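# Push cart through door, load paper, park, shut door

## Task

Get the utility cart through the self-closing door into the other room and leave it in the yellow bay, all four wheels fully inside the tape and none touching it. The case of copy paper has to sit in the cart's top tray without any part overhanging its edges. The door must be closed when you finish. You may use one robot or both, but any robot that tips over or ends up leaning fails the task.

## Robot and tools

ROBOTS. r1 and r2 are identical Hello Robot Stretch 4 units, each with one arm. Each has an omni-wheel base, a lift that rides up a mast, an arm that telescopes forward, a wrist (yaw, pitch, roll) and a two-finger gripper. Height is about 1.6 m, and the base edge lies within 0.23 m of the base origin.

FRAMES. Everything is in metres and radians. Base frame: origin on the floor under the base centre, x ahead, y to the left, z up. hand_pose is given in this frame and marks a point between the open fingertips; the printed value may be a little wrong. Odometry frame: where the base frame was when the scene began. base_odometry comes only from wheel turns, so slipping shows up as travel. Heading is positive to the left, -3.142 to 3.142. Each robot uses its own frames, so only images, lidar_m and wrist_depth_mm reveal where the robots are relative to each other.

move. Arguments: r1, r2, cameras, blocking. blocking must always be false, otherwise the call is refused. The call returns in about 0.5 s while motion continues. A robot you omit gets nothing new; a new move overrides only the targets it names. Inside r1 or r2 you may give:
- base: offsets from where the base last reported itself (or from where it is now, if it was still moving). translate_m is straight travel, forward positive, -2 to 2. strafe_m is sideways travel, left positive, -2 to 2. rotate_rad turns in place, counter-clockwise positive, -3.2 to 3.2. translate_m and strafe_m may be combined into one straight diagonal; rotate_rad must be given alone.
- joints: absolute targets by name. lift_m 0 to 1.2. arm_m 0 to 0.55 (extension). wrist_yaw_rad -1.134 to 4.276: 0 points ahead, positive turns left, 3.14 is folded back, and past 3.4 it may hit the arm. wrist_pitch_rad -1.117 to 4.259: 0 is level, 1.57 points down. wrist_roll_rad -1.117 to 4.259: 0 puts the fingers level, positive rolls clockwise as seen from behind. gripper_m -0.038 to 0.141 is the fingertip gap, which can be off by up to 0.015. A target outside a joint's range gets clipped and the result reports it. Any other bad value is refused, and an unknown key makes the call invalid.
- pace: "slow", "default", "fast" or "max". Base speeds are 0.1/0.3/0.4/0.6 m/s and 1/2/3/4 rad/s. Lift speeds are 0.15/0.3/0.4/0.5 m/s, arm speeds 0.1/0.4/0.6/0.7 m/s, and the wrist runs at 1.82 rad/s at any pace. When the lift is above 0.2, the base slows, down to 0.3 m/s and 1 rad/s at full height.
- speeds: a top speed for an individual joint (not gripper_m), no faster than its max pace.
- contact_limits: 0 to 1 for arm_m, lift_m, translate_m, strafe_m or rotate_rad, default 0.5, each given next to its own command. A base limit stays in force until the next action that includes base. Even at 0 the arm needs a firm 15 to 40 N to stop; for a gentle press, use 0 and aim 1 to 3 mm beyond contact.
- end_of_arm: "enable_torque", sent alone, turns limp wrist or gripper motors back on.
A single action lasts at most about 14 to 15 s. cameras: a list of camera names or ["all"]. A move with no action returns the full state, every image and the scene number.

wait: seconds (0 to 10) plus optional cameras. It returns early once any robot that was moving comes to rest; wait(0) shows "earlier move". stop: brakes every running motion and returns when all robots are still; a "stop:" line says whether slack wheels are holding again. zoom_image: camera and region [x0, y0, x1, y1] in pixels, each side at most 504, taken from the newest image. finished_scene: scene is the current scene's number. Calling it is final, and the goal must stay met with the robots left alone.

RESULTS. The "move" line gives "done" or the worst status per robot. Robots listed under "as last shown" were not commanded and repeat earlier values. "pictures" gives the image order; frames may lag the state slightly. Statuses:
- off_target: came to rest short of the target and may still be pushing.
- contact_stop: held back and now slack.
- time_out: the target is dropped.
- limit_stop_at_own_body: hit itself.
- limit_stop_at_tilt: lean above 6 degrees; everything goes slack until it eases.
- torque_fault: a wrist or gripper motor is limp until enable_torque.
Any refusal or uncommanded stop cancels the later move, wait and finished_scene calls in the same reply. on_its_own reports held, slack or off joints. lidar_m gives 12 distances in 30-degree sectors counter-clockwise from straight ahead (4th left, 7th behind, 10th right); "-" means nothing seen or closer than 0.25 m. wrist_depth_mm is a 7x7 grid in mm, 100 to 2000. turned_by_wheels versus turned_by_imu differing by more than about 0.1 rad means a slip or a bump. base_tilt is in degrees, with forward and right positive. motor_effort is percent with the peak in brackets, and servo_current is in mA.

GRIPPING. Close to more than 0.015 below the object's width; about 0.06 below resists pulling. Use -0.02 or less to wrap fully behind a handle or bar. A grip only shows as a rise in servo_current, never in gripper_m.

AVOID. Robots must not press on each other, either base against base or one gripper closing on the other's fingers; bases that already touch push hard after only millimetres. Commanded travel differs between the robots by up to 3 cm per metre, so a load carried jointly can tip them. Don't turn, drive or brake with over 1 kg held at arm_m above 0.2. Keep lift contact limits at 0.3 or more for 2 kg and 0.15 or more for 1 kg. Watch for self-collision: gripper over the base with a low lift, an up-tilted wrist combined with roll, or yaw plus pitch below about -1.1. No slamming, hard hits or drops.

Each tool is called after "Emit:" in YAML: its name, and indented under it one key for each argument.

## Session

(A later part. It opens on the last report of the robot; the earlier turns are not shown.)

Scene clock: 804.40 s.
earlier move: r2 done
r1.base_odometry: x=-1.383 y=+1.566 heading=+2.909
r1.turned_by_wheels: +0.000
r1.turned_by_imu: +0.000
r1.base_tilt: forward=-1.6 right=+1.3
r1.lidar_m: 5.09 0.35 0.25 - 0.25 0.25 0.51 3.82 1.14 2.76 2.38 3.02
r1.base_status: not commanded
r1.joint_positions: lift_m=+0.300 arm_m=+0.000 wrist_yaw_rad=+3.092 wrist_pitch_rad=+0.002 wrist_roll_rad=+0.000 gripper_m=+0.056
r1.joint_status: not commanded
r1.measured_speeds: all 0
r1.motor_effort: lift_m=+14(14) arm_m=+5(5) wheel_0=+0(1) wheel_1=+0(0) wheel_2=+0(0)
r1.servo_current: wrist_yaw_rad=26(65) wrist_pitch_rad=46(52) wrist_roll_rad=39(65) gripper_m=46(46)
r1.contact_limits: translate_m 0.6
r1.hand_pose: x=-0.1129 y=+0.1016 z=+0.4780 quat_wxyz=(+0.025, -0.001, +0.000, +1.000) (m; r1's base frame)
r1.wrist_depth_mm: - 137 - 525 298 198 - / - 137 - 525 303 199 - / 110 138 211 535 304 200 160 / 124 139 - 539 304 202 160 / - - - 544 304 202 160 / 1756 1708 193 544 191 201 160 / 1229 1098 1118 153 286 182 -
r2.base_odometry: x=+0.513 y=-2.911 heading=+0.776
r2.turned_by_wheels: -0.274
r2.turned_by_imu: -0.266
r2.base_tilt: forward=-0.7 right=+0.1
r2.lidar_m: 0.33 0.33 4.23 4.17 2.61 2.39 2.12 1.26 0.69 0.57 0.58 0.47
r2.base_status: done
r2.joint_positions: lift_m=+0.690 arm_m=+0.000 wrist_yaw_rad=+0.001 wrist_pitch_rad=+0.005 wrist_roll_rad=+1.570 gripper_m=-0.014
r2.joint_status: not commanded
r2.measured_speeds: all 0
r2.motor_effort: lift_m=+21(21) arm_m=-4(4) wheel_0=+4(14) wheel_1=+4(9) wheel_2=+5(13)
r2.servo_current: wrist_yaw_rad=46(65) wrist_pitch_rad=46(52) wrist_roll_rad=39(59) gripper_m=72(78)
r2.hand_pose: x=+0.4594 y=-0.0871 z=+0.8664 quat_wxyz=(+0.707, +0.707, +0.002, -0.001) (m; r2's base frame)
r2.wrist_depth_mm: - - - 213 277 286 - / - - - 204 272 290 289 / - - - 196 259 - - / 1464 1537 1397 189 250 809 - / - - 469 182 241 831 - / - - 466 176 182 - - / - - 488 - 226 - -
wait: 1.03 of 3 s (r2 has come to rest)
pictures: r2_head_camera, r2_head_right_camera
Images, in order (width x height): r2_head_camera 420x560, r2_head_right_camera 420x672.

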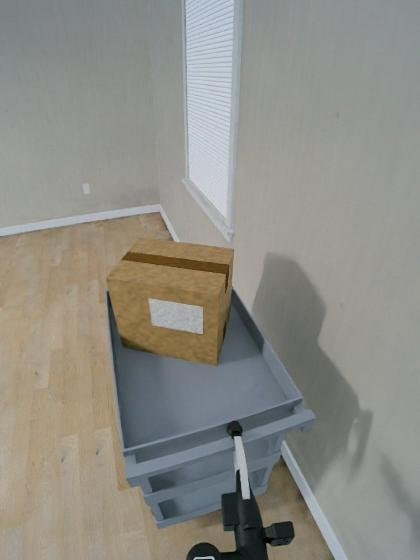

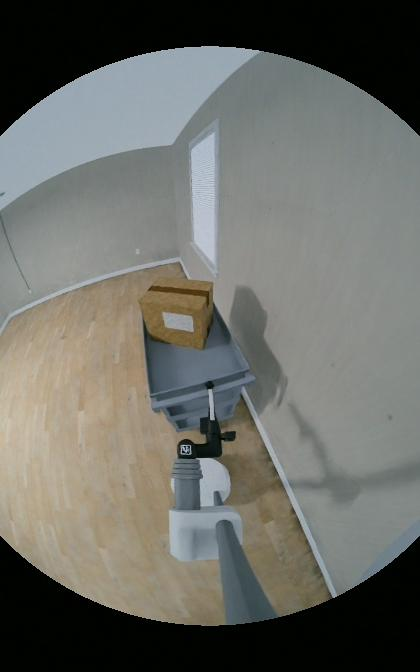

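Emit:
move:
  blocking: false
  r2: {"base":{"strafe_m":0.35,"translate_m":-0.4},"pace":"default"}

Emit:
wait:
  seconds: 6

Emit:
move:
  blocking: false
  cameras: ["r2_head_camera","r2_head_right_camera","r1_head_right_camera"]
  r2: {"base":{"rotate_rad":-0.1},"pace":"slow"}

Scene clock: 811.27 s.
move: r2 moving
r1: as last shown
r1.lidar_m: 5.08 0.34 0.25 - 0.25 0.25 0.48 3.80 1.14 2.74 2.31 3.01
r1.motor_effort: lift_m=+14(14) arm_m=+5(5) wheel_0=-1(1) wheel_1=+0(0) wheel_2=+0(0)
r1.servo_current: wrist_yaw_rad=52(59) wrist_pitch_rad=39(46) wrist_roll_rad=52(59) gripper_m=39(46)
r1.contact_limits: translate_m 0.6
r1.wrist_depth_mm: - 137 - 521 297 197 - / - 137 - 535 301 199 - / 110 137 211 530 303 200 159 / 125 139 - 539 303 201 160 / - - - 544 304 201 160 / 1708 1756 194 544 191 201 160 / 1229 1118 1118 153 285 181 -
r2.base_odometry: x=+0.480 y=-2.913 heading=+0.777
r2.turned_by_wheels: +0.001
r2.turned_by_imu: +0.001
r2.base_tilt: forward=-0.7 right=+0.1
r2.lidar_m: 0.36 0.37 4.29 4.14 2.53 2.37 2.12 1.28 0.72 0.59 0.61 0.45
r2.base_status: translate_m moving; strafe_m moving
r2.joint_positions: lift_m=+0.690 arm_m=+0.000 wrist_yaw_rad=+0.001 wrist_pitch_rad=+0.005 wrist_roll_rad=+1.570 gripper_m=-0.014
r2.joint_status: not commanded
r2.measured_speeds: translate_m=-0.096 strafe_m=+0.086 rotate_rad=+0.007 lift_m=+0.000 arm_m=+0.000 wrist_yaw_rad=+0.000 wrist_pitch_rad=+0.000 wrist_roll_rad=+0.000
r2.motor_effort: lift_m=+21(21) arm_m=-4(4) wheel_0=-11(12) wheel_1=+6(6) wheel_2=+13(15)
r2.servo_current: wrist_yaw_rad=46(52) wrist_pitch_rad=46(52) wrist_roll_rad=46(46) gripper_m=72(72)
r2.hand_pose: x=+0.4594 y=-0.0871 z=+0.8664 quat_wxyz=(+0.707, +0.707, +0.002, -0.001) (m; r2's base frame)
r2.wrist_depth_mm: - - - 208 271 278 - / - - - 200 266 294 - / - - - 192 256 - - / 1537 1618 603 187 247 831 - / - - 462 181 239 831 - / - - 469 176 181 - - / - - - - 227 - -
pictures: none

Scene clock: 813.97 s.
earlier move: r2 done
r1.base_odometry: x=-1.383 y=+1.566 heading=+2.909
r1.turned_by_wheels: +0.000
r1.turned_by_imu: +0.000
r1.base_tilt: forward=-1.6 right=+1.3
r1.lidar_m: 5.08 0.35 0.25 - 0.25 0.25 0.50 3.82 1.13 2.77 1.85 2.72
r1.base_status: not commanded
r1.joint_positions: lift_m=+0.300 arm_m=+0.000 wrist_yaw_rad=+3.092 wrist_pitch_rad=+0.002 wrist_roll_rad=+0.000 gripper_m=+0.056
r1.joint_status: not commanded
r1.measured_speeds: all 0
r1.motor_effort: lift_m=+14(14) arm_m=+5(5) wheel_0=+0(1) wheel_1=+0(0) wheel_2=+0(0)
r1.servo_current: wrist_yaw_rad=39(78) wrist_pitch_rad=39(52) wrist_roll_rad=46(65) gripper_m=46(46)
r1.contact_limits: translate_m 0.6
r1.hand_pose: x=-0.1129 y=+0.1016 z=+0.4780 quat_wxyz=(+0.025, -0.001, +0.000, +1.000) (m; r1's base frame)
r1.wrist_depth_mm: - 137 - 525 297 198 - / - 137 - 530 301 199 - / 110 138 211 530 301 200 160 / 125 139 - 539 306 200 160 / - - - 544 306 202 160 / 1756 1808 193 544 191 201 160 / 1255 1118 1118 153 285 182 -
r2.base_odometry: x=-0.018 y=-2.942 heading=+0.776
r2.turned_by_wheels: +0.000
r2.turned_by_imu: -0.002
r2.base_tilt: forward=-0.7 right=+0.1
r2.lidar_m: 0.43 0.49 4.39 3.71 1.98 1.83 1.83 1.85 1.21 1.04 1.02 0.40
r2.base_status: done
r2.joint_positions: lift_m=+0.690 arm_m=+0.000 wrist_yaw_rad=-0.003 wrist_pitch_rad=+0.005 wrist_roll_rad=+1.570 gripper_m=-0.014
r2.joint_status: not commanded
r2.measured_speeds: all 0
r2.motor_effort: lift_m=+21(21) arm_m=-4(4) wheel_0=-3(20) wheel_1=+3(6) wheel_2=+4(15)
r2.servo_current: wrist_yaw_rad=46(59) wrist_pitch_rad=39(52) wrist_roll_rad=46(59) gripper_m=78(78)
r2.hand_pose: x=+0.4590 y=-0.0884 z=+0.8664 quat_wxyz=(+0.707, +0.707, +0.001, -0.003) (m; r2's base frame)
r2.wrist_depth_mm: - - 549 131 185 - - / - 480 480 137 195 - - / - 439 436 144 206 - - / - - 504 154 217 - - / - - 627 163 231 - - / - - - 172 180 1661 - / - - - - 258 1863 480
wait: 2.70 of 6 s (r2 has come to rest)
pictures: none

Scene clock: 814.47 s.
move: r2 moving
r1: as last shown
r1.base_tilt: forward=-1.6 right=+1.2
r1.lidar_m: 5.08 0.35 0.25 - 0.25 0.25 0.48 3.79 1.12 2.77 1.84 2.79
r1.servo_current: wrist_yaw_rad=59(65) wrist_pitch_rad=46(46) wrist_roll_rad=46(65) gripper_m=39(46)
r1.contact_limits: translate_m 0.6
r1.wrist_depth_mm: - 137 - 521 298 198 - / - 137 - 530 301 199 - / 110 137 211 539 303 200 159 / 125 139 - 539 303 200 160 / - - - 544 306 202 160 / 1756 1756 193 549 191 201 160 / 1229 1098 1118 153 286 182 -
r2.base_odometry: x=-0.018 y=-2.942 heading=+0.686
r2.turned_by_wheels: -0.090
r2.turned_by_imu: -0.088
r2.base_tilt: forward=-0.6 right=+0.0
r2.lidar_m: 0.40 0.46 4.35 3.76 2.17 1.88 1.87 1.85 1.32 1.02 1.02 0.42
r2.base_status: rotate_rad moving
r2.joint_positions: lift_m=+0.690 arm_m=+0.000 wrist_yaw_rad=+0.006 wrist_pitch_rad=+0.005 wrist_roll_rad=+1.570 gripper_m=-0.014
r2.joint_status: not commanded
r2.measured_speeds: translate_m=+0.000 strafe_m=-0.001 rotate_rad=-0.150 lift_m=+0.000 arm_m=+0.000 wrist_yaw_rad=+0.000 wrist_pitch_rad=+0.000 wrist_roll_rad=+0.000
r2.motor_effort: lift_m=+21(21) arm_m=-4(4) wheel_0=+8(11) wheel_1=+4(8) wheel_2=+8(12)
r2.servo_current: wrist_yaw_rad=52(65) wrist_pitch_rad=46(52) wrist_roll_rad=52(59) gripper_m=72(78)
r2.hand_pose: x=+0.4598 y=-0.0857 z=+0.8664 quat_wxyz=(+0.707, +0.707, +0.004, +0.000) (m; r2's base frame)
r2.wrist_depth_mm: - - - 142 198 - - / - - 554 148 206 759 - / 1808 459 459 154 213 - - / - - 480 160 222 - - / - - 564 167 230 - - / - - 627 173 179 - - / - - - - - 1708 500
pictures: r1_head_right_camera, r2_head_camera, r2_head_right_camera
Images, in order (width x height): r1_head_right_camera 420x672, r2_head_camera 420x560, r2_head_right_camera 420x672.

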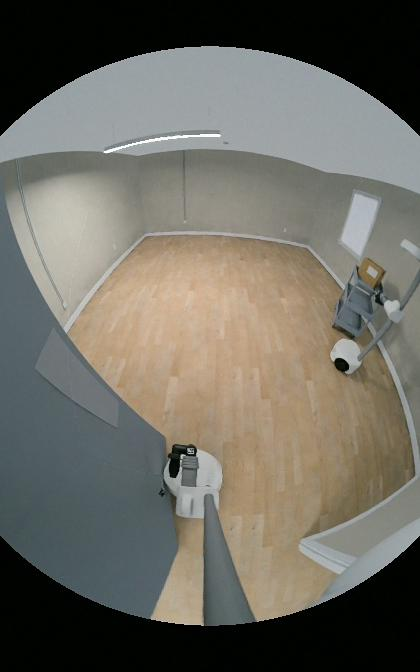

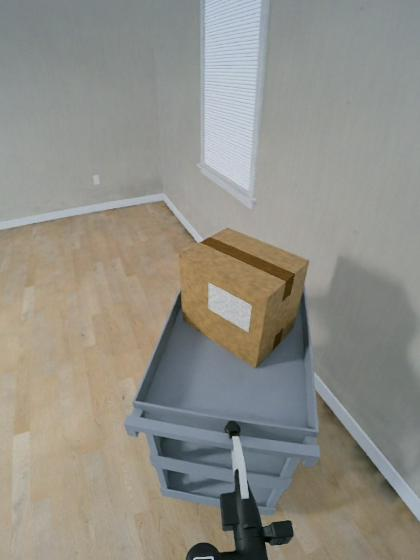

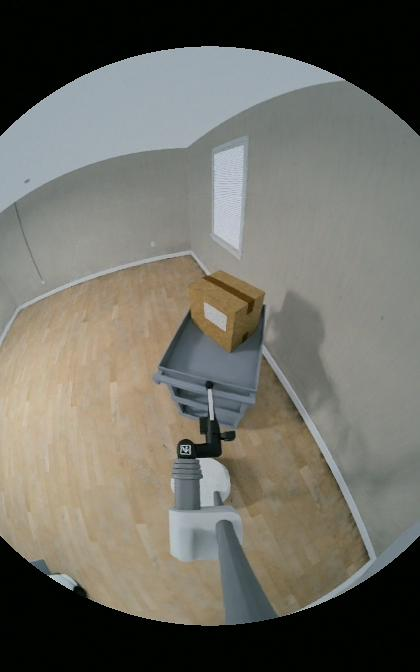

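Emit:
move:
  blocking: false
  r2: {"base":{"strafe_m":0.45,"translate_m":-0.5},"pace":"default"}

Emit:
wait:
  seconds: 6
  cameras: ["r2_head_camera","r2_head_left_camera","r1_head_right_camera"]

Scene clock: 821.90 s.
earlier move: r2 done
move: r2 moving
r1: as last shown
r1.base_tilt: forward=-1.6 right=+1.3
r1.lidar_m: 5.09 0.36 0.25 - 0.25 0.25 0.52 3.83 1.15 2.76 1.80 2.88
r1.servo_current: wrist_yaw_rad=39(65) wrist_pitch_rad=39(46) wrist_roll_rad=26(59) gripper_m=39(46)
r1.contact_limits: translate_m 0.6
r1.wrist_depth_mm: - 137 - 525 297 197 - / - 137 - 535 303 199 - / 110 138 211 535 304 200 160 / 124 139 - 539 304 201 160 / - - - 544 306 201 160 / 1756 1756 194 544 191 202 160 / 1229 1098 1138 153 285 181 -
r2.base_odometry: x=-0.050 y=-2.940 heading=+0.678
r2.turned_by_wheels: -0.008
r2.turned_by_imu: -0.008
r2.base_tilt: forward=-0.7 right=+0.1
r2.lidar_m: 0.41 0.47 4.34 3.72 2.10 1.83 1.87 1.83 1.34 1.08 1.05 0.41
r2.base_status: translate_m moving; strafe_m moving
r2.joint_positions: lift_m=+0.690 arm_m=+0.000 wrist_yaw_rad=-0.002 wrist_pitch_rad=+0.005 wrist_roll_rad=+1.570 gripper_m=-0.014
r2.joint_status: not commanded
r2.measured_speeds: translate_m=-0.096 strafe_m=+0.087 rotate_rad=+0.005 lift_m=+0.000 arm_m=+0.000 wrist_yaw_rad=-0.004 wrist_pitch_rad=+0.000 wrist_roll_rad=+0.000
r2.motor_effort: lift_m=+21(21) arm_m=-4(4) wheel_0=-20(20) wheel_1=+5(7) wheel_2=+9(14)
r2.servo_current: wrist_yaw_rad=46(65) wrist_pitch_rad=39(52) wrist_roll_rad=52(52) gripper_m=78(78)
r2.hand_pose: x=+0.4592 y=-0.0879 z=+0.8664 quat_wxyz=(+0.707, +0.707, +0.001, -0.002) (m; r2's base frame)
r2.wrist_depth_mm: - - - 148 204 - - / - - 549 153 210 - - / - 473 469 157 217 - - / - 1808 477 162 224 831 - / - - 554 169 233 - - / - - 186 174 180 - - / - - - - - 1708 504
pictures: none

Scene clock: 825.07 s.
earlier move: r2 done
r1.base_odometry: x=-1.383 y=+1.566 heading=+2.909
r1.turned_by_wheels: +0.000
r1.turned_by_imu: +0.000
r1.base_tilt: forward=-1.6 right=+1.3
r1.lidar_m: 5.09 0.34 0.25 - 0.25 0.26 0.49 3.83 1.13 2.77 1.20 1.90
r1.base_status: not commanded
r1.joint_positions: lift_m=+0.300 arm_m=+0.000 wrist_yaw_rad=+3.092 wrist_pitch_rad=+0.002 wrist_roll_rad=+0.000 gripper_m=+0.056
r1.joint_status: not commanded
r1.measured_speeds: all 0
r1.motor_effort: lift_m=+14(14) arm_m=+5(5) wheel_0=+0(1) wheel_1=+0(0) wheel_2=+0(0)
r1.servo_current: wrist_yaw_rad=52(72) wrist_pitch_rad=46(52) wrist_roll_rad=46(72) gripper_m=39(52)
r1.contact_limits: translate_m 0.6
r1.hand_pose: x=-0.1129 y=+0.1016 z=+0.4780 quat_wxyz=(+0.025, -0.001, +0.000, +1.000) (m; r1's base frame)
r1.wrist_depth_mm: - 136 - 530 297 197 - / - 137 - 535 300 200 - / 110 138 212 535 303 200 160 / 125 139 - 539 304 201 160 / - - - 544 304 202 160 / 1708 1808 194 549 191 201 160 / 1229 1118 1138 153 286 182 -
r2.base_odometry: x=-0.689 y=-2.905 heading=+0.677
r2.turned_by_wheels: +0.000
r2.turned_by_imu: -0.003
r2.base_tilt: forward=-0.7 right=+0.0
r2.lidar_m: 0.46 4.25 3.91 3.14 1.49 1.19 1.57 1.54 1.70 1.64 0.48 0.34
r2.base_status: done
r2.joint_positions: lift_m=+0.690 arm_m=+0.000 wrist_yaw_rad=-0.006 wrist_pitch_rad=+0.005 wrist_roll_rad=+1.570 gripper_m=-0.014
r2.joint_status: not commanded
r2.measured_speeds: all 0
r2.motor_effort: lift_m=+21(21) arm_m=-4(4) wheel_0=-6(20) wheel_1=+1(7) wheel_2=+0(14)
r2.servo_current: wrist_yaw_rad=46(65) wrist_pitch_rad=46(52) wrist_roll_rad=52(59) gripper_m=72(78)
r2.hand_pose: x=+0.4588 y=-0.0891 z=+0.8664 quat_wxyz=(+0.707, +0.707, +0.000, -0.004) (m; r2's base frame)
r2.wrist_depth_mm: - - - - - - - / - - - - - - - / - - - - - - - / - - - - - - - / - - - - - - 469 / - - 183 - 151 427 1060 / - - - - - 1708 1205
wait: 3.17 of 6 s (r2 has come to rest)
pictures: r1_head_right_camera, r2_head_camera, r2_head_left_camera
Images, in order (width x height): r1_head_right_camera 420x672, r2_head_camera 420x560, r2_head_left_camera 420x672.

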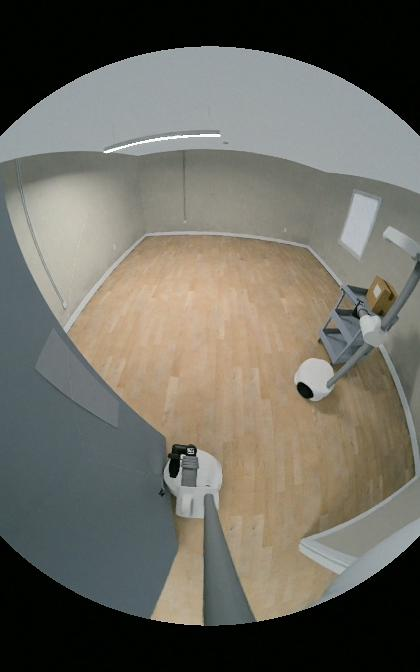

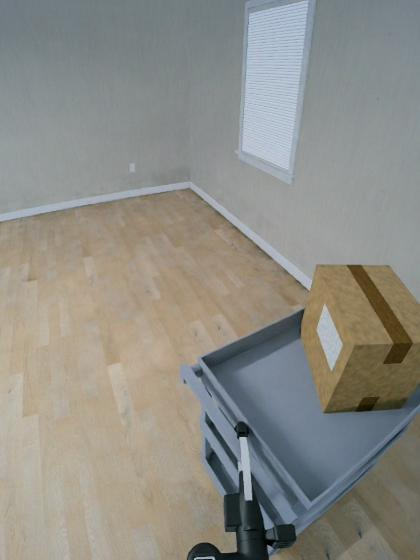

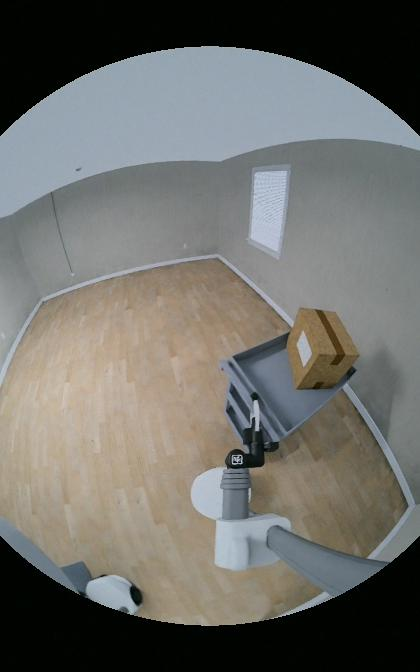

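Emit:
move:
  blocking: false
  r2: {"base":{"strafe_m":0.1,"translate_m":-0.45},"pace":"default"}

Emit:
wait:
  seconds: 6
  cameras: ["r2_head_camera","r2_head_left_camera","r1_head_right_camera"]

Scene clock: 835.67 s.
move: r2 moving
r1: as last shown
r1.base_tilt: forward=-1.6 right=+1.2
r1.lidar_m: 5.09 0.34 0.25 - 0.25 0.25 0.50 3.85 1.14 2.76 1.15 1.90
r1.servo_current: wrist_yaw_rad=59(59) wrist_pitch_rad=39(52) wrist_roll_rad=59(65) gripper_m=39(46)
r1.contact_limits: translate_m 0.6
r1.wrist_depth_mm: - 137 - 525 297 198 - / - 137 - 530 303 199 - / 110 138 212 535 303 200 160 / 125 139 - 535 304 200 160 / - - - 544 304 201 160 / 1756 1756 193 549 191 201 160 / 1255 1078 1098 153 286 182 -
r2.base_odometry: x=-0.718 y=-2.919 heading=+0.676
r2.turned_by_wheels: -0.001
r2.turned_by_imu: +0.000
r2.base_tilt: forward=-0.7 right=+0.1
r2.lidar_m: 0.48 4.26 3.89 3.15 1.49 1.15 1.55 1.51 1.67 1.67 0.50 0.33
r2.base_status: translate_m moving; strafe_m moving
r2.joint_positions: lift_m=+0.690 arm_m=+0.000 wrist_yaw_rad=-0.006 wrist_pitch_rad=+0.005 wrist_roll_rad=+1.570 gripper_m=-0.014
r2.joint_status: not commanded
r2.measured_speeds: translate_m=-0.121 strafe_m=+0.026 rotate_rad=-0.003 lift_m=+0.000 arm_m=+0.000 wrist_yaw_rad=+0.000 wrist_pitch_rad=+0.000 wrist_roll_rad=+0.000
r2.motor_effort: lift_m=+21(21) arm_m=-4(4) wheel_0=-6(16) wheel_1=-7(9) wheel_2=+10(12)
r2.servo_current: wrist_yaw_rad=59(65) wrist_pitch_rad=39(46) wrist_roll_rad=52(59) gripper_m=72(78)
r2.hand_pose: x=+0.4588 y=-0.0891 z=+0.8664 quat_wxyz=(+0.707, +0.707, +0.000, -0.004) (m; r2's base frame)
r2.wrist_depth_mm: - - - - - - - / - - - - - - - / - - - - - - - / - - - - - - - / - - - - - 1499 480 / - - 185 - 159 424 455 / - - - - - 1808 1205
pictures: none

Scene clock: 838.17 s.
earlier move: r2 done
r1.base_odometry: x=-1.383 y=+1.566 heading=+2.909
r1.turned_by_wheels: +0.000
r1.turned_by_imu: +0.000
r1.base_tilt: forward=-1.6 right=+1.2
r1.lidar_m: 5.09 0.35 0.25 - 0.25 0.25 0.49 3.82 1.15 2.75 0.77 1.46
r1.base_status: not commanded
r1.joint_positions: lift_m=+0.300 arm_m=+0.000 wrist_yaw_rad=+3.092 wrist_pitch_rad=+0.002 wrist_roll_rad=+0.000 gripper_m=+0.056
r1.joint_status: not commanded
r1.measured_speeds: all 0
r1.motor_effort: lift_m=+14(14) arm_m=+5(5) wheel_0=+0(1) wheel_1=+1(1) wheel_2=+0(0)
r1.servo_current: wrist_yaw_rad=46(72) wrist_pitch_rad=39(52) wrist_roll_rad=46(65) gripper_m=39(52)
r1.contact_limits: translate_m 0.6
r1.hand_pose: x=-0.1129 y=+0.1016 z=+0.4780 quat_wxyz=(+0.025, -0.001, +0.000, +1.000) (m; r1's base frame)
r1.wrist_depth_mm: - 137 - 525 297 197 - / - 137 - 521 300 198 - / 110 138 212 525 303 200 160 / 125 139 - 535 304 201 160 / - - - 544 304 200 160 / 1756 1756 193 544 191 201 160 / 1229 1098 1118 153 286 182 -
r2.base_odometry: x=-1.102 y=-3.109 heading=+0.677
r2.turned_by_wheels: +0.001
r2.turned_by_imu: +0.002
r2.base_tilt: forward=-0.6 right=+0.1
r2.lidar_m: 0.43 4.64 3.60 2.89 0.78 0.77 4.17 1.15 1.28 1.88 1.89 0.34
r2.base_status: done
r2.joint_positions: lift_m=+0.690 arm_m=+0.000 wrist_yaw_rad=+0.003 wrist_pitch_rad=+0.005 wrist_roll_rad=+1.570 gripper_m=-0.014
r2.joint_status: not commanded
r2.measured_speeds: all 0
r2.motor_effort: lift_m=+21(21) arm_m=-4(4) wheel_0=-1(16) wheel_1=-3(9) wheel_2=+4(15)
r2.servo_current: wrist_yaw_rad=39(65) wrist_pitch_rad=46(52) wrist_roll_rad=52(59) gripper_m=65(78)
r2.hand_pose: x=+0.4596 y=-0.0866 z=+0.8664 quat_wxyz=(+0.707, +0.707, +0.003, -0.001) (m; r2's base frame)
r2.wrist_depth_mm: - 342 343 - - - - / - 492 462 - - - - / - - - - - - - / - - - - - 535 - / - - - - 220 1618 504 / - - 187 129 176 1618 466 / - - - - 404 - 1138
wait: 2.50 of 6 s (r2 has come to rest)
pictures: r1_head_right_camera, r2_head_camera, r2_head_left_camera
Images, in order (width x height): r1_head_right_camera 420x672, r2_head_camera 420x560, r2_head_left_camera 420x672.

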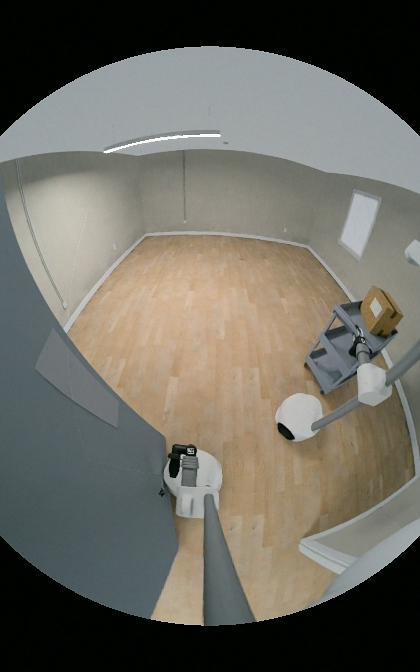

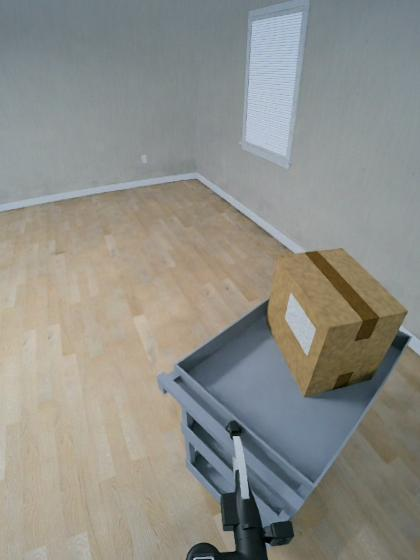

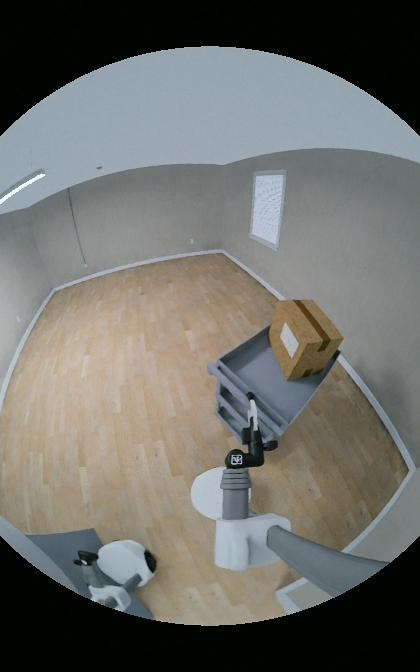

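Emit:
move:
  blocking: false
  r2: {"base":{"strafe_m":0.1,"translate_m":-0.3},"pace":"slow"}

Emit:
wait:
  seconds: 6

Emit:
move:
  blocking: false
  r2: {"base":{"rotate_rad":0.2},"pace":"slow"}

Emit:
wait:
  seconds: 6
  cameras: ["r2_head_camera","r2_head_left_camera","r1_head_right_camera"]

Scene clock: 850.60 s.
move: r2 moving
r1: as last shown
r1.base_tilt: forward=-1.6 right=+1.3
r1.lidar_m: 5.08 0.35 0.25 - 0.25 0.25 0.50 3.83 1.13 2.77 0.76 1.46
r1.motor_effort: lift_m=+14(14) arm_m=+5(5) wheel_0=+0(1) wheel_1=+0(0) wheel_2=+0(0)
r1.servo_current: wrist_yaw_rad=59(59) wrist_pitch_rad=52(52) wrist_roll_rad=65(65) gripper_m=46(46)
r1.contact_limits: translate_m 0.6
r1.wrist_depth_mm: - 137 - 530 298 198 - / - 137 - 530 301 199 - / 110 137 211 535 304 201 160 / 124 139 - 535 304 200 160 / - - - 549 304 201 160 / 1756 1808 193 544 190 201 160 / 1229 1118 1118 153 286 182 -
r2.base_odometry: x=-1.115 y=-3.113 heading=+0.677
r2.turned_by_wheels: +0.000
r2.turned_by_imu: +0.000
r2.base_tilt: forward=-0.7 right=+0.1
r2.lidar_m: 0.46 4.65 3.62 2.91 0.78 0.74 4.17 1.14 1.25 1.92 1.88 0.33
r2.base_status: translate_m moving; strafe_m moving
r2.joint_positions: lift_m=+0.690 arm_m=+0.000 wrist_yaw_rad=+0.003 wrist_pitch_rad=+0.005 wrist_roll_rad=+1.570 gripper_m=-0.014
r2.joint_status: not commanded
r2.measured_speeds: translate_m=-0.049 strafe_m=+0.016 rotate_rad=-0.001 lift_m=+0.000 arm_m=+0.000 wrist_yaw_rad=+0.000 wrist_pitch_rad=+0.000 wrist_roll_rad=+0.000
r2.motor_effort: lift_m=+21(21) arm_m=-4(4) wheel_0=-7(9) wheel_1=-7(7) wheel_2=+10(12)
r2.servo_current: wrist_yaw_rad=46(52) wrist_pitch_rad=46(52) wrist_roll_rad=52(52) gripper_m=78(78)
r2.hand_pose: x=+0.4596 y=-0.0866 z=+0.8664 quat_wxyz=(+0.707, +0.707, +0.003, -0.001) (m; r2's base frame)
r2.wrist_depth_mm: - 340 340 - - 116 - / - 484 455 - - 132 - / - - - - - - - / - - - - 181 559 - / - - - - 220 1576 508 / - - 187 134 176 1537 462 / - - - - 397 1708 1118
pictures: none

Scene clock: 854.50 s.
earlier move: r2 done
r1.base_odometry: x=-1.383 y=+1.566 heading=+2.909
r1.turned_by_wheels: +0.000
r1.turned_by_imu: +0.000
r1.base_tilt: forward=-1.6 right=+1.3
r1.lidar_m: 5.08 0.34 0.25 - 0.25 0.25 0.51 3.84 1.15 0.47 0.47 1.08
r1.base_status: not commanded
r1.joint_positions: lift_m=+0.300 arm_m=+0.000 wrist_yaw_rad=+3.092 wrist_pitch_rad=+0.002 wrist_roll_rad=+0.000 gripper_m=+0.056
r1.joint_status: not commanded
r1.measured_speeds: all 0
r1.motor_effort: lift_m=+14(14) arm_m=+5(5) wheel_0=+0(1) wheel_1=+0(0) wheel_2=+0(0)
r1.servo_current: wrist_yaw_rad=59(72) wrist_pitch_rad=39(52) wrist_roll_rad=46(72) gripper_m=46(52)
r1.contact_limits: translate_m 0.6
r1.hand_pose: x=-0.1129 y=+0.1016 z=+0.4780 quat_wxyz=(+0.025, -0.001, +0.000, +1.000) (m; r1's base frame)
r1.wrist_depth_mm: - 136 - 530 297 196 - / - 137 - 530 303 199 - / 110 138 211 535 301 200 160 / 125 139 - 535 303 200 160 / - - - 539 304 201 160 / 1756 1756 194 549 191 200 160 / 1255 1078 1138 153 285 181 -
r2.base_odometry: x=-1.399 y=-3.218 heading=+0.676
r2.turned_by_wheels: +0.000
r2.turned_by_imu: -0.001
r2.base_tilt: forward=-0.7 right=+0.1
r2.lidar_m: 0.45 4.89 3.33 2.69 0.49 0.51 3.90 0.94 0.99 1.62 2.08 0.34
r2.base_status: done
r2.joint_positions: lift_m=+0.690 arm_m=+0.000 wrist_yaw_rad=-0.002 wrist_pitch_rad=+0.005 wrist_roll_rad=+1.570 gripper_m=-0.014
r2.joint_status: not commanded
r2.measured_speeds: all 0
r2.motor_effort: lift_m=+21(21) arm_m=-4(4) wheel_0=-7(16) wheel_1=-4(8) wheel_2=+3(12)
r2.servo_current: wrist_yaw_rad=46(59) wrist_pitch_rad=39(52) wrist_roll_rad=46(59) gripper_m=78(78)
r2.hand_pose: x=+0.4591 y=-0.0880 z=+0.8664 quat_wxyz=(+0.707, +0.707, +0.001, -0.003) (m; r2's base frame)
r2.wrist_depth_mm: - 357 357 - 135 - - / - 413 418 - 150 - - / - - 559 - 170 - - / - - - 107 192 - - / - - - 127 225 1576 521 / - - - 152 180 1618 477 / - - - - 387 392 397
wait: 3.90 of 6 s (r2 has come to rest)
pictures: none

Scene clock: 855.00 s.
move: r2 moving
r1: as last shown
r1.base_tilt: forward=-1.6 right=+1.2
r1.lidar_m: 5.08 0.34 0.25 - 0.25 0.25 0.50 3.84 1.14 0.51 0.49 1.08
r1.servo_current: wrist_yaw_rad=46(65) wrist_pitch_rad=39(52) wrist_roll_rad=52(65) gripper_m=39(46)
r1.contact_limits: translate_m 0.6
r1.wrist_depth_mm: - 137 - 525 298 197 - / - 137 - 530 300 198 - / 110 138 211 539 303 200 160 / 124 139 - 535 304 200 160 / - - - 544 306 200 160 / 1756 1756 194 544 191 201 160 / 1229 1098 1118 153 283 182 -
r2.base_odometry: x=-1.399 y=-3.219 heading=+0.798
r2.turned_by_wheels: +0.122
r2.turned_by_imu: +0.118
r2.base_tilt: forward=-0.7 right=+0.1
r2.lidar_m: 0.47 4.84 3.09 0.92 0.48 0.50 3.88 0.94 1.09 1.88 0.60 0.30
r2.base_status: rotate_rad moving
r2.joint_positions: lift_m=+0.690 arm_m=+0.000 wrist_yaw_rad=-0.011 wrist_pitch_rad=+0.005 wrist_roll_rad=+1.570 gripper_m=-0.014
r2.joint_status: not commanded
r2.measured_speeds: translate_m=+0.000 strafe_m=+0.000 rotate_rad=+0.419 lift_m=+0.000 arm_m=+0.000 wrist_yaw_rad=-0.004 wrist_pitch_rad=+0.000 wrist_roll_rad=+0.000
r2.motor_effort: lift_m=+21(21) arm_m=-4(4) wheel_0=-10(16) wheel_1=-8(11) wheel_2=-12(13)
r2.servo_current: wrist_yaw_rad=52(65) wrist_pitch_rad=52(52) wrist_roll_rad=39(52) gripper_m=72(78)
r2.hand_pose: x=+0.4584 y=-0.0904 z=+0.8664 quat_wxyz=(+0.707, +0.707, -0.002, -0.006) (m; r2's base frame)
r2.wrist_depth_mm: - 359 351 - - - - / - 492 466 - - - - / - - - - - - - / - - - - 187 549 - / - - - 117 229 1618 500 / - - 185 145 181 1576 459 / - - - - 407 1708 1138
pictures: none

Scene clock: 855.73 s.
earlier move: r2 done
r1.base_odometry: x=-1.383 y=+1.566 heading=+2.909
r1.turned_by_wheels: +0.000
r1.turned_by_imu: +0.000
r1.base_tilt: forward=-1.6 right=+1.3
r1.lidar_m: 5.09 0.36 0.25 - 0.25 0.25 0.49 3.82 1.13 0.51 0.49 1.07
r1.base_status: not commanded
r1.joint_positions: lift_m=+0.300 arm_m=+0.000 wrist_yaw_rad=+3.092 wrist_pitch_rad=+0.002 wrist_roll_rad=+0.000 gripper_m=+0.056
r1.joint_status: not commanded
r1.measured_speeds: all 0
r1.motor_effort: lift_m=+14(14) arm_m=+5(5) wheel_0=+0(1) wheel_1=+0(0) wheel_2=+0(0)
r1.servo_current: wrist_yaw_rad=52(65) wrist_pitch_rad=39(52) wrist_roll_rad=52(65) gripper_m=39(52)
r1.contact_limits: translate_m 0.6
r1.hand_pose: x=-0.1129 y=+0.1016 z=+0.4780 quat_wxyz=(+0.025, -0.001, +0.000, +1.000) (m; r1's base frame)
r1.wrist_depth_mm: - 137 - 525 298 197 - / - 137 - 525 300 198 - / 110 138 211 535 301 200 160 / 125 139 - 539 303 200 160 / - - - 544 304 200 160 / 1756 1708 194 549 190 201 160 / 1255 1098 1098 154 285 181 -
r2.base_odometry: x=-1.399 y=-3.218 heading=+0.875
r2.turned_by_wheels: +0.077
r2.turned_by_imu: +0.075
r2.base_tilt: forward=-0.6 right=+0.1
r2.lidar_m: 0.47 4.73 2.93 0.56 0.48 0.61 3.93 0.95 1.15 2.07 0.48 0.33
r2.base_status: done
r2.joint_positions: lift_m=+0.690 arm_m=+0.000 wrist_yaw_rad=-0.005 wrist_pitch_rad=+0.005 wrist_roll_rad=+1.570 gripper_m=-0.014
r2.joint_status: not commanded
r2.measured_speeds: all 0
r2.motor_effort: lift_m=+21(21) arm_m=+4(4) wheel_0=-3(16) wheel_1=-5(11) wheel_2=-8(13)
r2.servo_current: wrist_yaw_rad=52(65) wrist_pitch_rad=39(52) wrist_roll_rad=39(59) gripper_m=59(78)
r2.hand_pose: x=+0.4588 y=-0.0890 z=+0.8664 quat_wxyz=(+0.707, +0.707, +0.000, -0.004) (m; r2's base frame)
r2.wrist_depth_mm: - - - - - - - / - - - - - - - / - - - - - - - / - - - - - - - / - - - - - - 477 / - - 185 - 152 421 427 / - - - - - 1756 1138
wait: 0.73 of 6 s (r2 has come to rest)
pictures: r1_head_right_camera, r2_head_camera, r2_head_left_camera
Images, in order (width x height): r1_head_right_camera 420x672, r2_head_camera 420x560, r2_head_left_camera 420x672.

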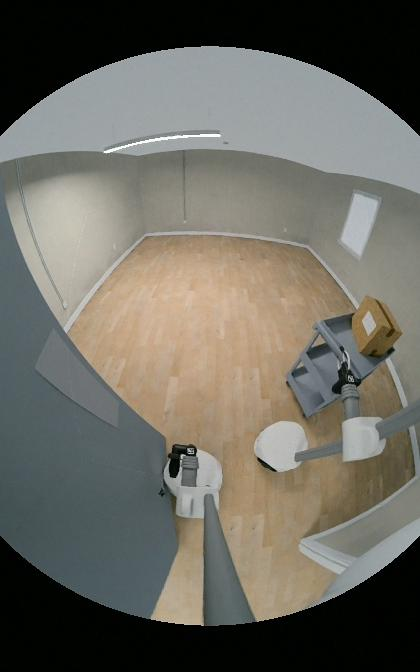

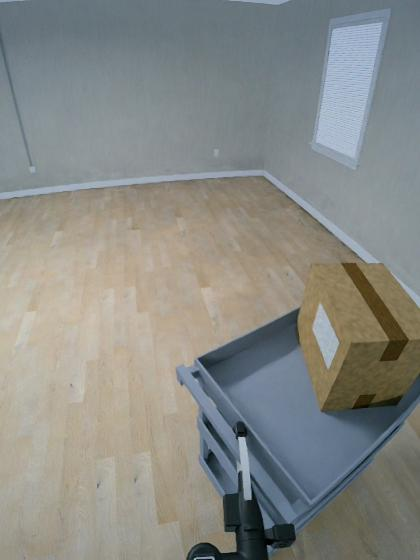

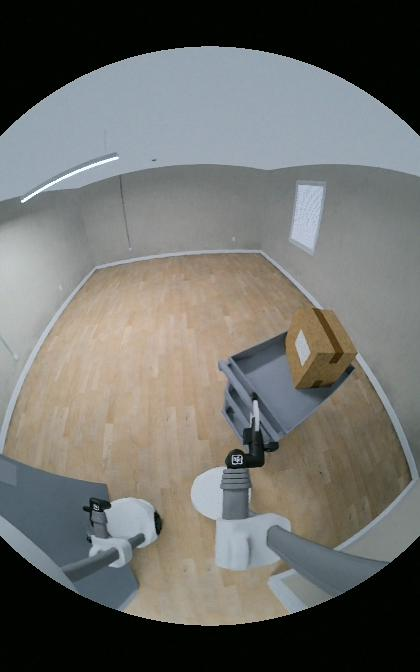

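Emit:
move:
  blocking: false
  r2: {"base":{"strafe_m":0.03,"translate_m":-0.35},"pace":"slow"}

Emit:
wait:
  seconds: 6
  cameras: ["r2_head_camera","r2_head_left_camera","r1_head_right_camera","r2_head_right_camera"]

Scene clock: 862.80 s.
move: r2 moving
r1: as last shown
r1.lidar_m: 5.09 0.33 0.25 - 0.25 0.25 0.49 3.82 1.13 0.48 0.48 1.06
r1.motor_effort: lift_m=+14(14) arm_m=+5(5) wheel_0=+0(0) wheel_1=+0(0) wheel_2=+0(0)
r1.servo_current: wrist_yaw_rad=59(59) wrist_pitch_rad=46(52) wrist_roll_rad=33(59) gripper_m=39(46)
r1.contact_limits: translate_m 0.6
r1.wrist_depth_mm: - 137 - 525 297 198 - / - 137 - 535 301 198 - / 110 138 211 530 303 200 160 / 125 139 - 539 304 201 160 / - - - 539 306 201 160 / 1808 1708 193 549 191 202 160 / 1229 1098 1098 153 286 182 -
r2.base_odometry: x=-1.407 y=-3.227 heading=+0.875
r2.turned_by_wheels: -0.001
r2.turned_by_imu: +0.000
r2.base_tilt: forward=-0.7 right=+0.1
r2.lidar_m: 0.47 4.73 2.98 0.58 0.47 0.63 3.89 0.94 1.15 2.09 0.50 0.32
r2.base_status: translate_m moving; strafe_m moving
r2.joint_positions: lift_m=+0.690 arm_m=+0.000 wrist_yaw_rad=-0.005 wrist_pitch_rad=+0.005 wrist_roll_rad=+1.570 gripper_m=-0.014
r2.joint_status: not commanded
r2.measured_speeds: translate_m=-0.049 strafe_m=+0.005 rotate_rad=+0.005 lift_m=+0.000 arm_m=+0.000 wrist_yaw_rad=+0.000 wrist_pitch_rad=+0.000 wrist_roll_rad=+0.000
r2.motor_effort: lift_m=+21(21) arm_m=+4(4) wheel_0=-12(13) wheel_1=-6(8) wheel_2=+8(9)
r2.servo_current: wrist_yaw_rad=46(59) wrist_pitch_rad=46(52) wrist_roll_rad=65(65) gripper_m=65(78)
r2.hand_pose: x=+0.4588 y=-0.0890 z=+0.8664 quat_wxyz=(+0.707, +0.707, +0.000, -0.004) (m; r2's base frame)
r2.wrist_depth_mm: - 413 - - - - - / - - - - - - - / - - - - - - - / - - - - - - - / - - - - - 1464 477 / - - 185 - 160 421 455 / - - - - - 1756 1160
pictures: none

Scene clock: 867.10 s.
earlier move: r2 done
r1.base_odometry: x=-1.383 y=+1.566 heading=+2.909
r1.turned_by_wheels: +0.000
r1.turned_by_imu: +0.000
r1.base_tilt: forward=-1.6 right=+1.3
r1.lidar_m: 5.09 0.37 0.25 - 0.25 0.25 0.47 3.84 0.37 0.37 0.69 3.93
r1.base_status: not commanded
r1.joint_positions: lift_m=+0.300 arm_m=+0.000 wrist_yaw_rad=+3.092 wrist_pitch_rad=+0.002 wrist_roll_rad=+0.000 gripper_m=+0.056
r1.joint_status: not commanded
r1.measured_speeds: all 0
r1.motor_effort: lift_m=+14(14) arm_m=+5(5) wheel_0=+0(1) wheel_1=+0(1) wheel_2=+0(0)
r1.servo_current: wrist_yaw_rad=46(72) wrist_pitch_rad=33(52) wrist_roll_rad=52(72) gripper_m=46(52)
r1.contact_limits: translate_m 0.6
r1.hand_pose: x=-0.1129 y=+0.1016 z=+0.4780 quat_wxyz=(+0.025, -0.001, +0.000, +1.000) (m; r1's base frame)
r1.wrist_depth_mm: - 137 - 525 298 198 - / - 137 - 525 300 199 - / 110 138 211 530 304 200 160 / 125 139 - 539 303 200 160 / - - - 544 306 201 160 / 1756 1756 193 544 191 202 160 / 1255 1078 1118 153 286 182 -
r2.base_odometry: x=-1.646 y=-3.468 heading=+0.875
r2.turned_by_wheels: +0.000
r2.turned_by_imu: +0.001
r2.base_tilt: forward=-0.7 right=+0.1
r2.lidar_m: 0.46 4.59 0.44 0.37 0.42 0.85 3.54 0.63 0.77 1.43 2.20 0.33
r2.base_status: done
r2.joint_positions: lift_m=+0.690 arm_m=+0.000 wrist_yaw_rad=+0.003 wrist_pitch_rad=+0.005 wrist_roll_rad=+1.570 gripper_m=-0.014
r2.joint_status: not commanded
r2.measured_speeds: all 0
r2.motor_effort: lift_m=+21(21) arm_m=+4(4) wheel_0=-4(13) wheel_1=-3(8) wheel_2=+7(12)
r2.servo_current: wrist_yaw_rad=52(59) wrist_pitch_rad=46(52) wrist_roll_rad=39(65) gripper_m=72(78)
r2.hand_pose: x=+0.4596 y=-0.0865 z=+0.8664 quat_wxyz=(+0.707, +0.707, +0.003, -0.001) (m; r2's base frame)
r2.wrist_depth_mm: - 379 379 - 142 - - / - 394 399 - - - - / - - 517 106 178 - - / - - - 116 196 - - / - - - 134 224 1756 - / - - - 154 179 1576 484 / - - - - 375 1366 427
wait: 4.30 of 6 s (r2 has come to rest)
pictures: r1_head_right_camera, r2_head_camera, r2_head_left_camera, r2_head_right_camera
Images, in order (width x height): r1_head_right_camera 420x672, r2_head_camera 420x560, r2_head_left_camera 420x672, r2_head_right_camera 420x672.

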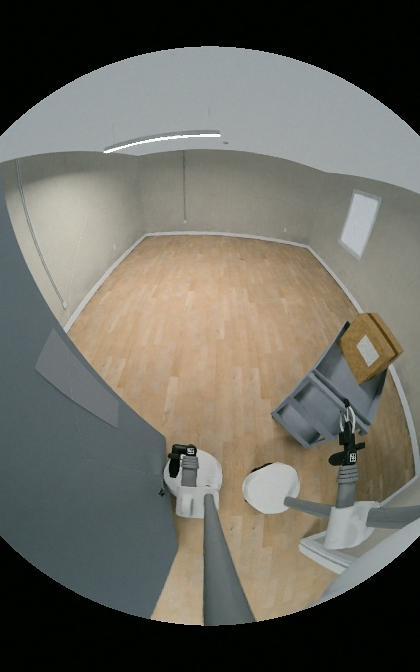

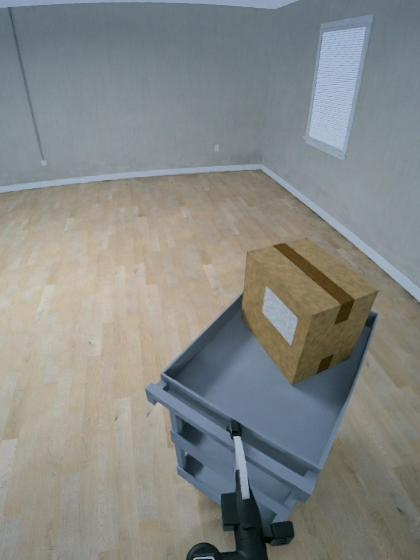

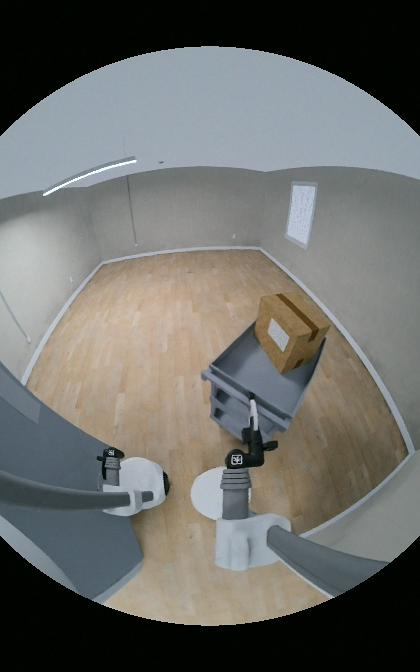

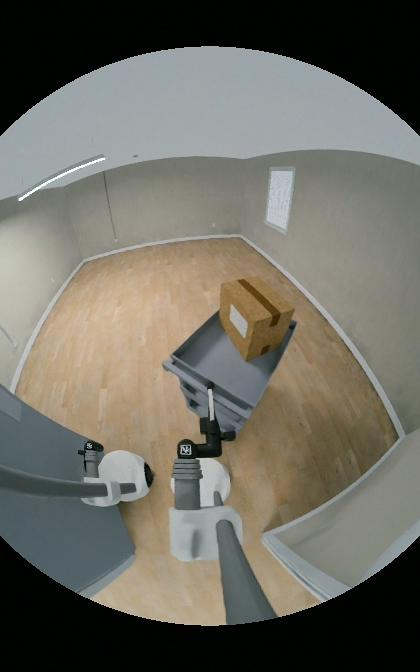

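Emit:
move:
  blocking: false
  r2: {"base":{"strafe_m":-0.02,"translate_m":-0.3},"pace":"slow"}

Emit:
wait:
  seconds: 6
  cameras: ["r2_head_left_camera","r1_head_right_camera","r2_head_right_camera"]

Scene clock: 874.03 s.
move: r2 moving
r1: as last shown
r1.lidar_m: 5.08 0.35 0.25 - 0.25 0.25 0.49 3.83 0.36 0.38 0.69 3.94
r1.motor_effort: lift_m=+14(14) arm_m=+5(5) wheel_0=+0(1) wheel_1=+0(0) wheel_2=+0(0)
r1.servo_current: wrist_yaw_rad=65(65) wrist_pitch_rad=46(46) wrist_roll_rad=59(59) gripper_m=46(46)
r1.contact_limits: translate_m 0.6
r1.wrist_depth_mm: - 137 - 530 297 198 - / - 137 - 530 300 198 - / 110 137 211 535 301 200 160 / 125 139 - 539 303 199 160 / - - - 544 307 200 160 / 1756 1756 193 549 191 201 160 / 1255 1118 1118 153 285 182 -
r2.base_odometry: x=-1.653 y=-3.478 heading=+0.875
r2.turned_by_wheels: +0.000
r2.turned_by_imu: +0.000
r2.base_tilt: forward=-0.7 right=+0.1
r2.lidar_m: 0.44 4.59 0.42 0.37 0.46 0.82 3.55 0.64 0.72 1.37 2.18 0.34
r2.base_status: translate_m moving; strafe_m moving
r2.joint_positions: lift_m=+0.690 arm_m=+0.000 wrist_yaw_rad=+0.003 wrist_pitch_rad=+0.005 wrist_roll_rad=+1.570 gripper_m=-0.014
r2.joint_status: not commanded
r2.measured_speeds: translate_m=-0.049 strafe_m=-0.003 rotate_rad=-0.001 lift_m=+0.000 arm_m=+0.000 wrist_yaw_rad=+0.000 wrist_pitch_rad=+0.000 wrist_roll_rad=+0.000
r2.motor_effort: lift_m=+21(21) arm_m=+4(4) wheel_0=-8(9) wheel_1=-9(9) wheel_2=+11(12)
r2.servo_current: wrist_yaw_rad=52(59) wrist_pitch_rad=39(52) wrist_roll_rad=46(52) gripper_m=72(78)
r2.hand_pose: x=+0.4596 y=-0.0865 z=+0.8664 quat_wxyz=(+0.707, +0.707, +0.003, -0.001) (m; r2's base frame)
r2.wrist_depth_mm: - 382 379 - 143 - - / - 394 399 - 161 - - / - - 512 105 176 - - / - - - 116 202 - - / - - - 138 224 1708 - / - - - 156 178 1576 480 / - - - - 377 - 439
pictures: none

Scene clock: 877.83 s.
earlier move: r2 done
r1.base_odometry: x=-1.383 y=+1.566 heading=+2.909
r1.turned_by_wheels: +0.000
r1.turned_by_imu: +0.000
r1.base_tilt: forward=-1.6 right=+1.3
r1.lidar_m: 5.08 0.34 0.25 - 0.25 0.25 0.49 0.49 0.46 0.46 0.50 3.95
r1.base_status: not commanded
r1.joint_positions: lift_m=+0.300 arm_m=+0.000 wrist_yaw_rad=+3.092 wrist_pitch_rad=+0.002 wrist_roll_rad=+0.000 gripper_m=+0.056
r1.joint_status: not commanded
r1.measured_speeds: all 0
r1.motor_effort: lift_m=+14(14) arm_m=+5(5) wheel_0=+0(1) wheel_1=+0(0) wheel_2=+0(0)
r1.servo_current: wrist_yaw_rad=39(72) wrist_pitch_rad=39(52) wrist_roll_rad=46(72) gripper_m=39(46)
r1.contact_limits: translate_m 0.6
r1.hand_pose: x=-0.1129 y=+0.1016 z=+0.4780 quat_wxyz=(+0.025, -0.001, +0.000, +1.000) (m; r1's base frame)
r1.wrist_depth_mm: - 137 - 530 298 197 - / - 137 - 525 300 198 - / 110 138 211 535 301 200 159 / 124 139 - 539 306 200 159 / - - - 539 306 201 160 / 1756 1756 193 544 191 200 160 / 1255 1098 1118 153 285 181 -
r2.base_odometry: x=-1.823 y=-3.711 heading=+0.875
r2.turned_by_wheels: +0.000
r2.turned_by_imu: +0.001
r2.base_tilt: forward=-0.7 right=+0.1
r2.lidar_m: 0.39 0.49 0.45 0.51 0.64 3.29 3.25 3.27 0.47 0.70 2.24 0.39
r2.base_status: done
r2.joint_positions: lift_m=+0.690 arm_m=+0.000 wrist_yaw_rad=+0.003 wrist_pitch_rad=+0.005 wrist_roll_rad=+1.570 gripper_m=-0.014
r2.joint_status: not commanded
r2.measured_speeds: all 0
r2.motor_effort: lift_m=+21(21) arm_m=+4(4) wheel_0=-2(9) wheel_1=-5(9) wheel_2=+6(13)
r2.servo_current: wrist_yaw_rad=46(65) wrist_pitch_rad=46(52) wrist_roll_rad=52(59) gripper_m=72(85)
r2.hand_pose: x=+0.4596 y=-0.0865 z=+0.8664 quat_wxyz=(+0.707, +0.707, +0.003, -0.001) (m; r2's base frame)
r2.wrist_depth_mm: - - - 138 193 699 - / - - 517 144 200 - - / - 469 445 149 210 - - / - - 488 157 220 - - / - - 591 165 230 - - / - - - 171 179 - - / - - - - - 1808 496
wait: 3.80 of 6 s (r2 has come to rest)
pictures: r1_head_right_camera, r2_head_left_camera, r2_head_right_camera
Images, in order (width x height): r1_head_right_camera 420x672, r2_head_left_camera 420x672, r2_head_right_camera 420x672.

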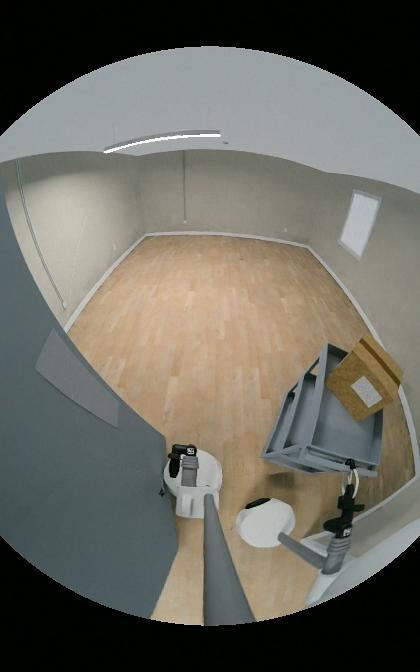

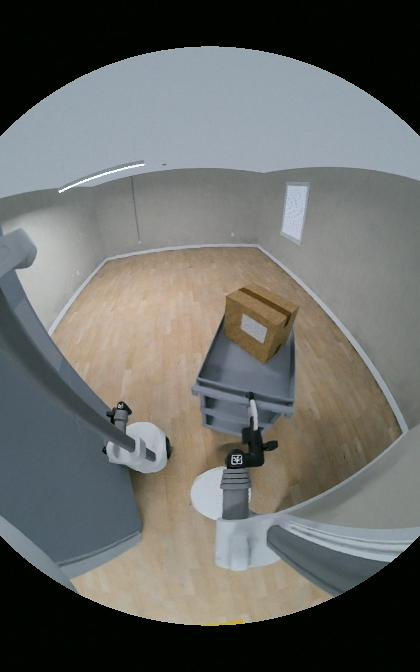

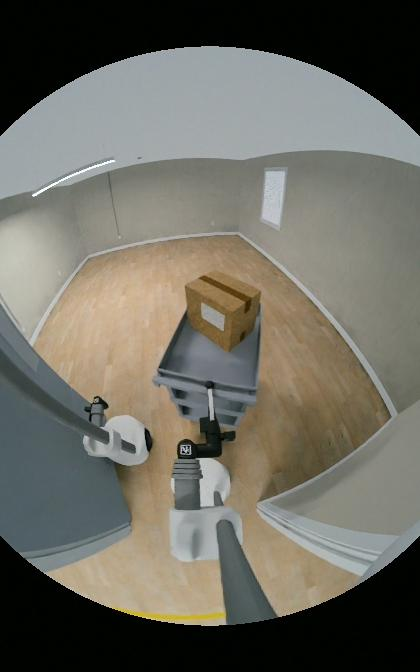

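Emit:
move:
  blocking: false
  r2: {"base":{"translate_m":-0.4},"pace":"slow"}

Emit:
wait:
  seconds: 6
  cameras: ["r2_head_left_camera","r2_head_camera","r1_head_right_camera","r2_head_right_camera"]

Scene clock: 891.63 s.
move: r2 moving
r1: as last shown
r1.lidar_m: 5.09 0.34 0.25 - 0.25 0.25 0.50 0.49 0.47 0.44 0.49 3.93
r1.servo_current: wrist_yaw_rad=59(65) wrist_pitch_rad=39(46) wrist_roll_rad=65(65) gripper_m=39(46)
r1.contact_limits: translate_m 0.6
r1.wrist_depth_mm: - 137 - 530 298 197 - / - 137 - 535 301 199 - / 110 138 211 535 303 200 160 / 125 139 - 539 304 200 160 / - - - 544 306 201 160 / 1756 1756 194 544 191 200 160 / 1255 1118 1118 153 286 182 -
r2.base_odometry: x=-1.831 y=-3.720 heading=+0.875
r2.turned_by_wheels: +0.000
r2.turned_by_imu: +0.000
r2.base_tilt: forward=-0.6 right=+0.1
r2.lidar_m: 0.42 0.47 0.45 0.50 0.64 3.29 3.22 3.25 0.46 0.70 2.25 0.41
r2.base_status: translate_m moving
r2.joint_positions: lift_m=+0.690 arm_m=+0.000 wrist_yaw_rad=+0.003 wrist_pitch_rad=+0.005 wrist_roll_rad=+1.570 gripper_m=-0.014
r2.joint_status: not commanded
r2.measured_speeds: translate_m=-0.049 strafe_m=+0.000 rotate_rad=-0.004 lift_m=+0.000 arm_m=+0.000 wrist_yaw_rad=+0.000 wrist_pitch_rad=+0.000 wrist_roll_rad=+0.000
r2.motor_effort: lift_m=+21(21) arm_m=+4(4) wheel_0=-6(9) wheel_1=-6(7) wheel_2=+10(13)
r2.servo_current: wrist_yaw_rad=46(59) wrist_pitch_rad=46(46) wrist_roll_rad=46(59) gripper_m=78(78)
r2.hand_pose: x=+0.4596 y=-0.0865 z=+0.8664 quat_wxyz=(+0.707, +0.707, +0.003, -0.001) (m; r2's base frame)
r2.wrist_depth_mm: - - - 140 195 691 - / - - 525 146 202 759 - / - 473 445 151 211 - - / - - 484 158 221 - - / - - 580 166 230 - - / - - 187 172 180 - - / - - - - - 1863 500
pictures: none

Scene clock: 896.40 s.
earlier move: r2 done
r1.base_odometry: x=-1.383 y=+1.566 heading=+2.909
r1.turned_by_wheels: +0.000
r1.turned_by_imu: +0.000
r1.base_tilt: forward=-1.6 right=+1.3
r1.lidar_m: 5.07 0.34 0.25 - 0.25 0.25 0.51 0.50 0.31 0.27 0.28 3.94
r1.base_status: not commanded
r1.joint_positions: lift_m=+0.300 arm_m=+0.000 wrist_yaw_rad=+3.092 wrist_pitch_rad=+0.002 wrist_roll_rad=+0.000 gripper_m=+0.056
r1.joint_status: not commanded
r1.measured_speeds: all 0
r1.motor_effort: lift_m=+14(14) arm_m=+5(5) wheel_0=+0(1) wheel_1=+0(0) wheel_2=+0(0)
r1.servo_current: wrist_yaw_rad=52(72) wrist_pitch_rad=39(52) wrist_roll_rad=39(72) gripper_m=39(52)
r1.contact_limits: translate_m 0.6
r1.hand_pose: x=-0.1129 y=+0.1016 z=+0.4780 quat_wxyz=(+0.025, -0.001, +0.000, +1.000) (m; r1's base frame)
r1.wrist_depth_mm: - 137 - 525 300 197 - / - 137 - 530 301 199 - / 110 137 211 530 301 200 160 / 124 139 - 539 304 201 160 / 991 - - 539 306 201 160 / 960 1756 193 549 191 201 160 / 759 788 1098 153 283 182 -
r2.base_odometry: x=-2.079 y=-4.017 heading=+0.875
r2.turned_by_wheels: +0.000
r2.turned_by_imu: +0.001
r2.base_tilt: forward=-0.6 right=+0.1
r2.lidar_m: 0.33 0.34 0.64 0.54 0.61 3.02 2.84 2.88 2.55 0.42 0.41 0.46
r2.base_status: done
r2.joint_positions: lift_m=+0.690 arm_m=+0.000 wrist_yaw_rad=+0.003 wrist_pitch_rad=+0.005 wrist_roll_rad=+1.570 gripper_m=-0.014
r2.joint_status: not commanded
r2.measured_speeds: all 0
r2.motor_effort: lift_m=+21(21) arm_m=+4(4) wheel_0=-2(9) wheel_1=-3(8) wheel_2=+8(13)
r2.servo_current: wrist_yaw_rad=39(65) wrist_pitch_rad=46(52) wrist_roll_rad=52(59) gripper_m=72(78)
r2.hand_pose: x=+0.4596 y=-0.0865 z=+0.8664 quat_wxyz=(+0.707, +0.707, +0.003, -0.001) (m; r2's base frame)
r2.wrist_depth_mm: - - - 221 291 1537 1098 / - - - 210 277 306 306 / - - - 202 264 1708 517 / - - - 193 253 820 - / - - 496 183 241 831 - / - - 462 176 181 - - / - - 484 - 225 - -
wait: 4.77 of 6 s (r2 has come to rest)
pictures: r1_head_right_camera, r2_head_camera, r2_head_left_camera, r2_head_right_camera
Images, in order (width x height): r1_head_right_camera 420x672, r2_head_camera 420x560, r2_head_left_camera 420x672, r2_head_right_camera 420x672.

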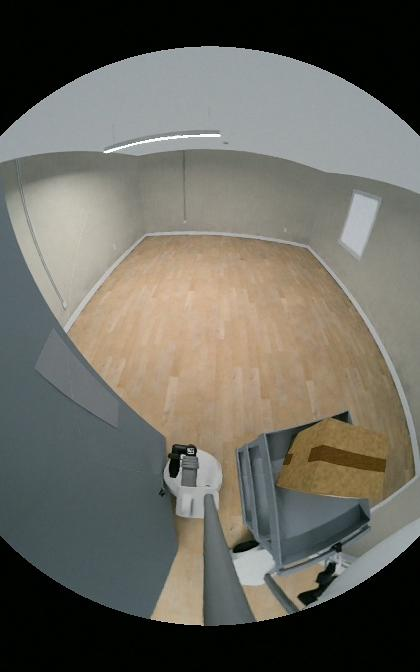

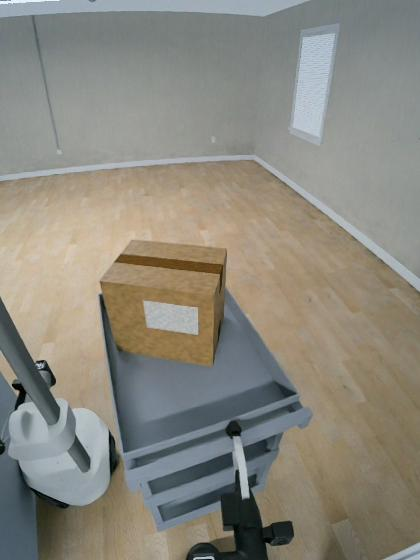

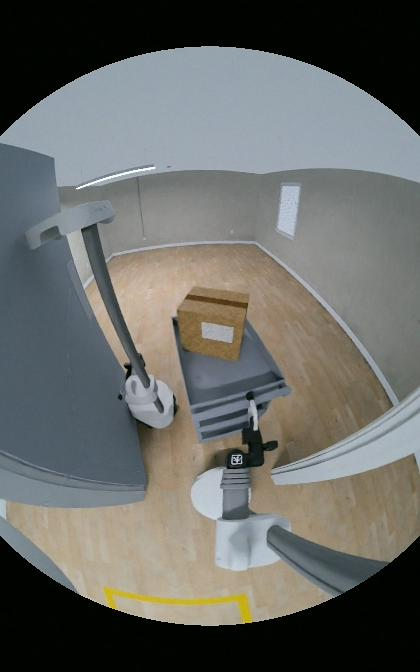

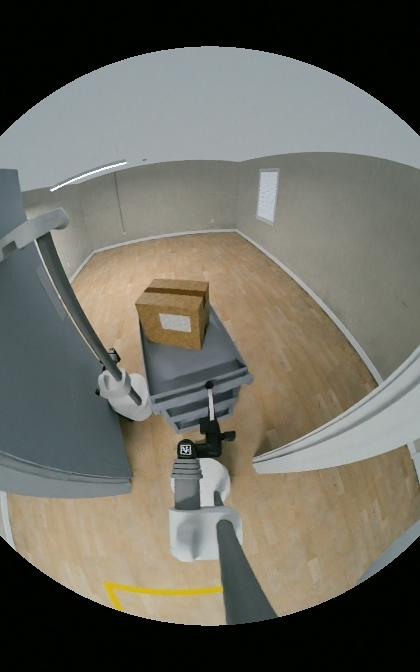

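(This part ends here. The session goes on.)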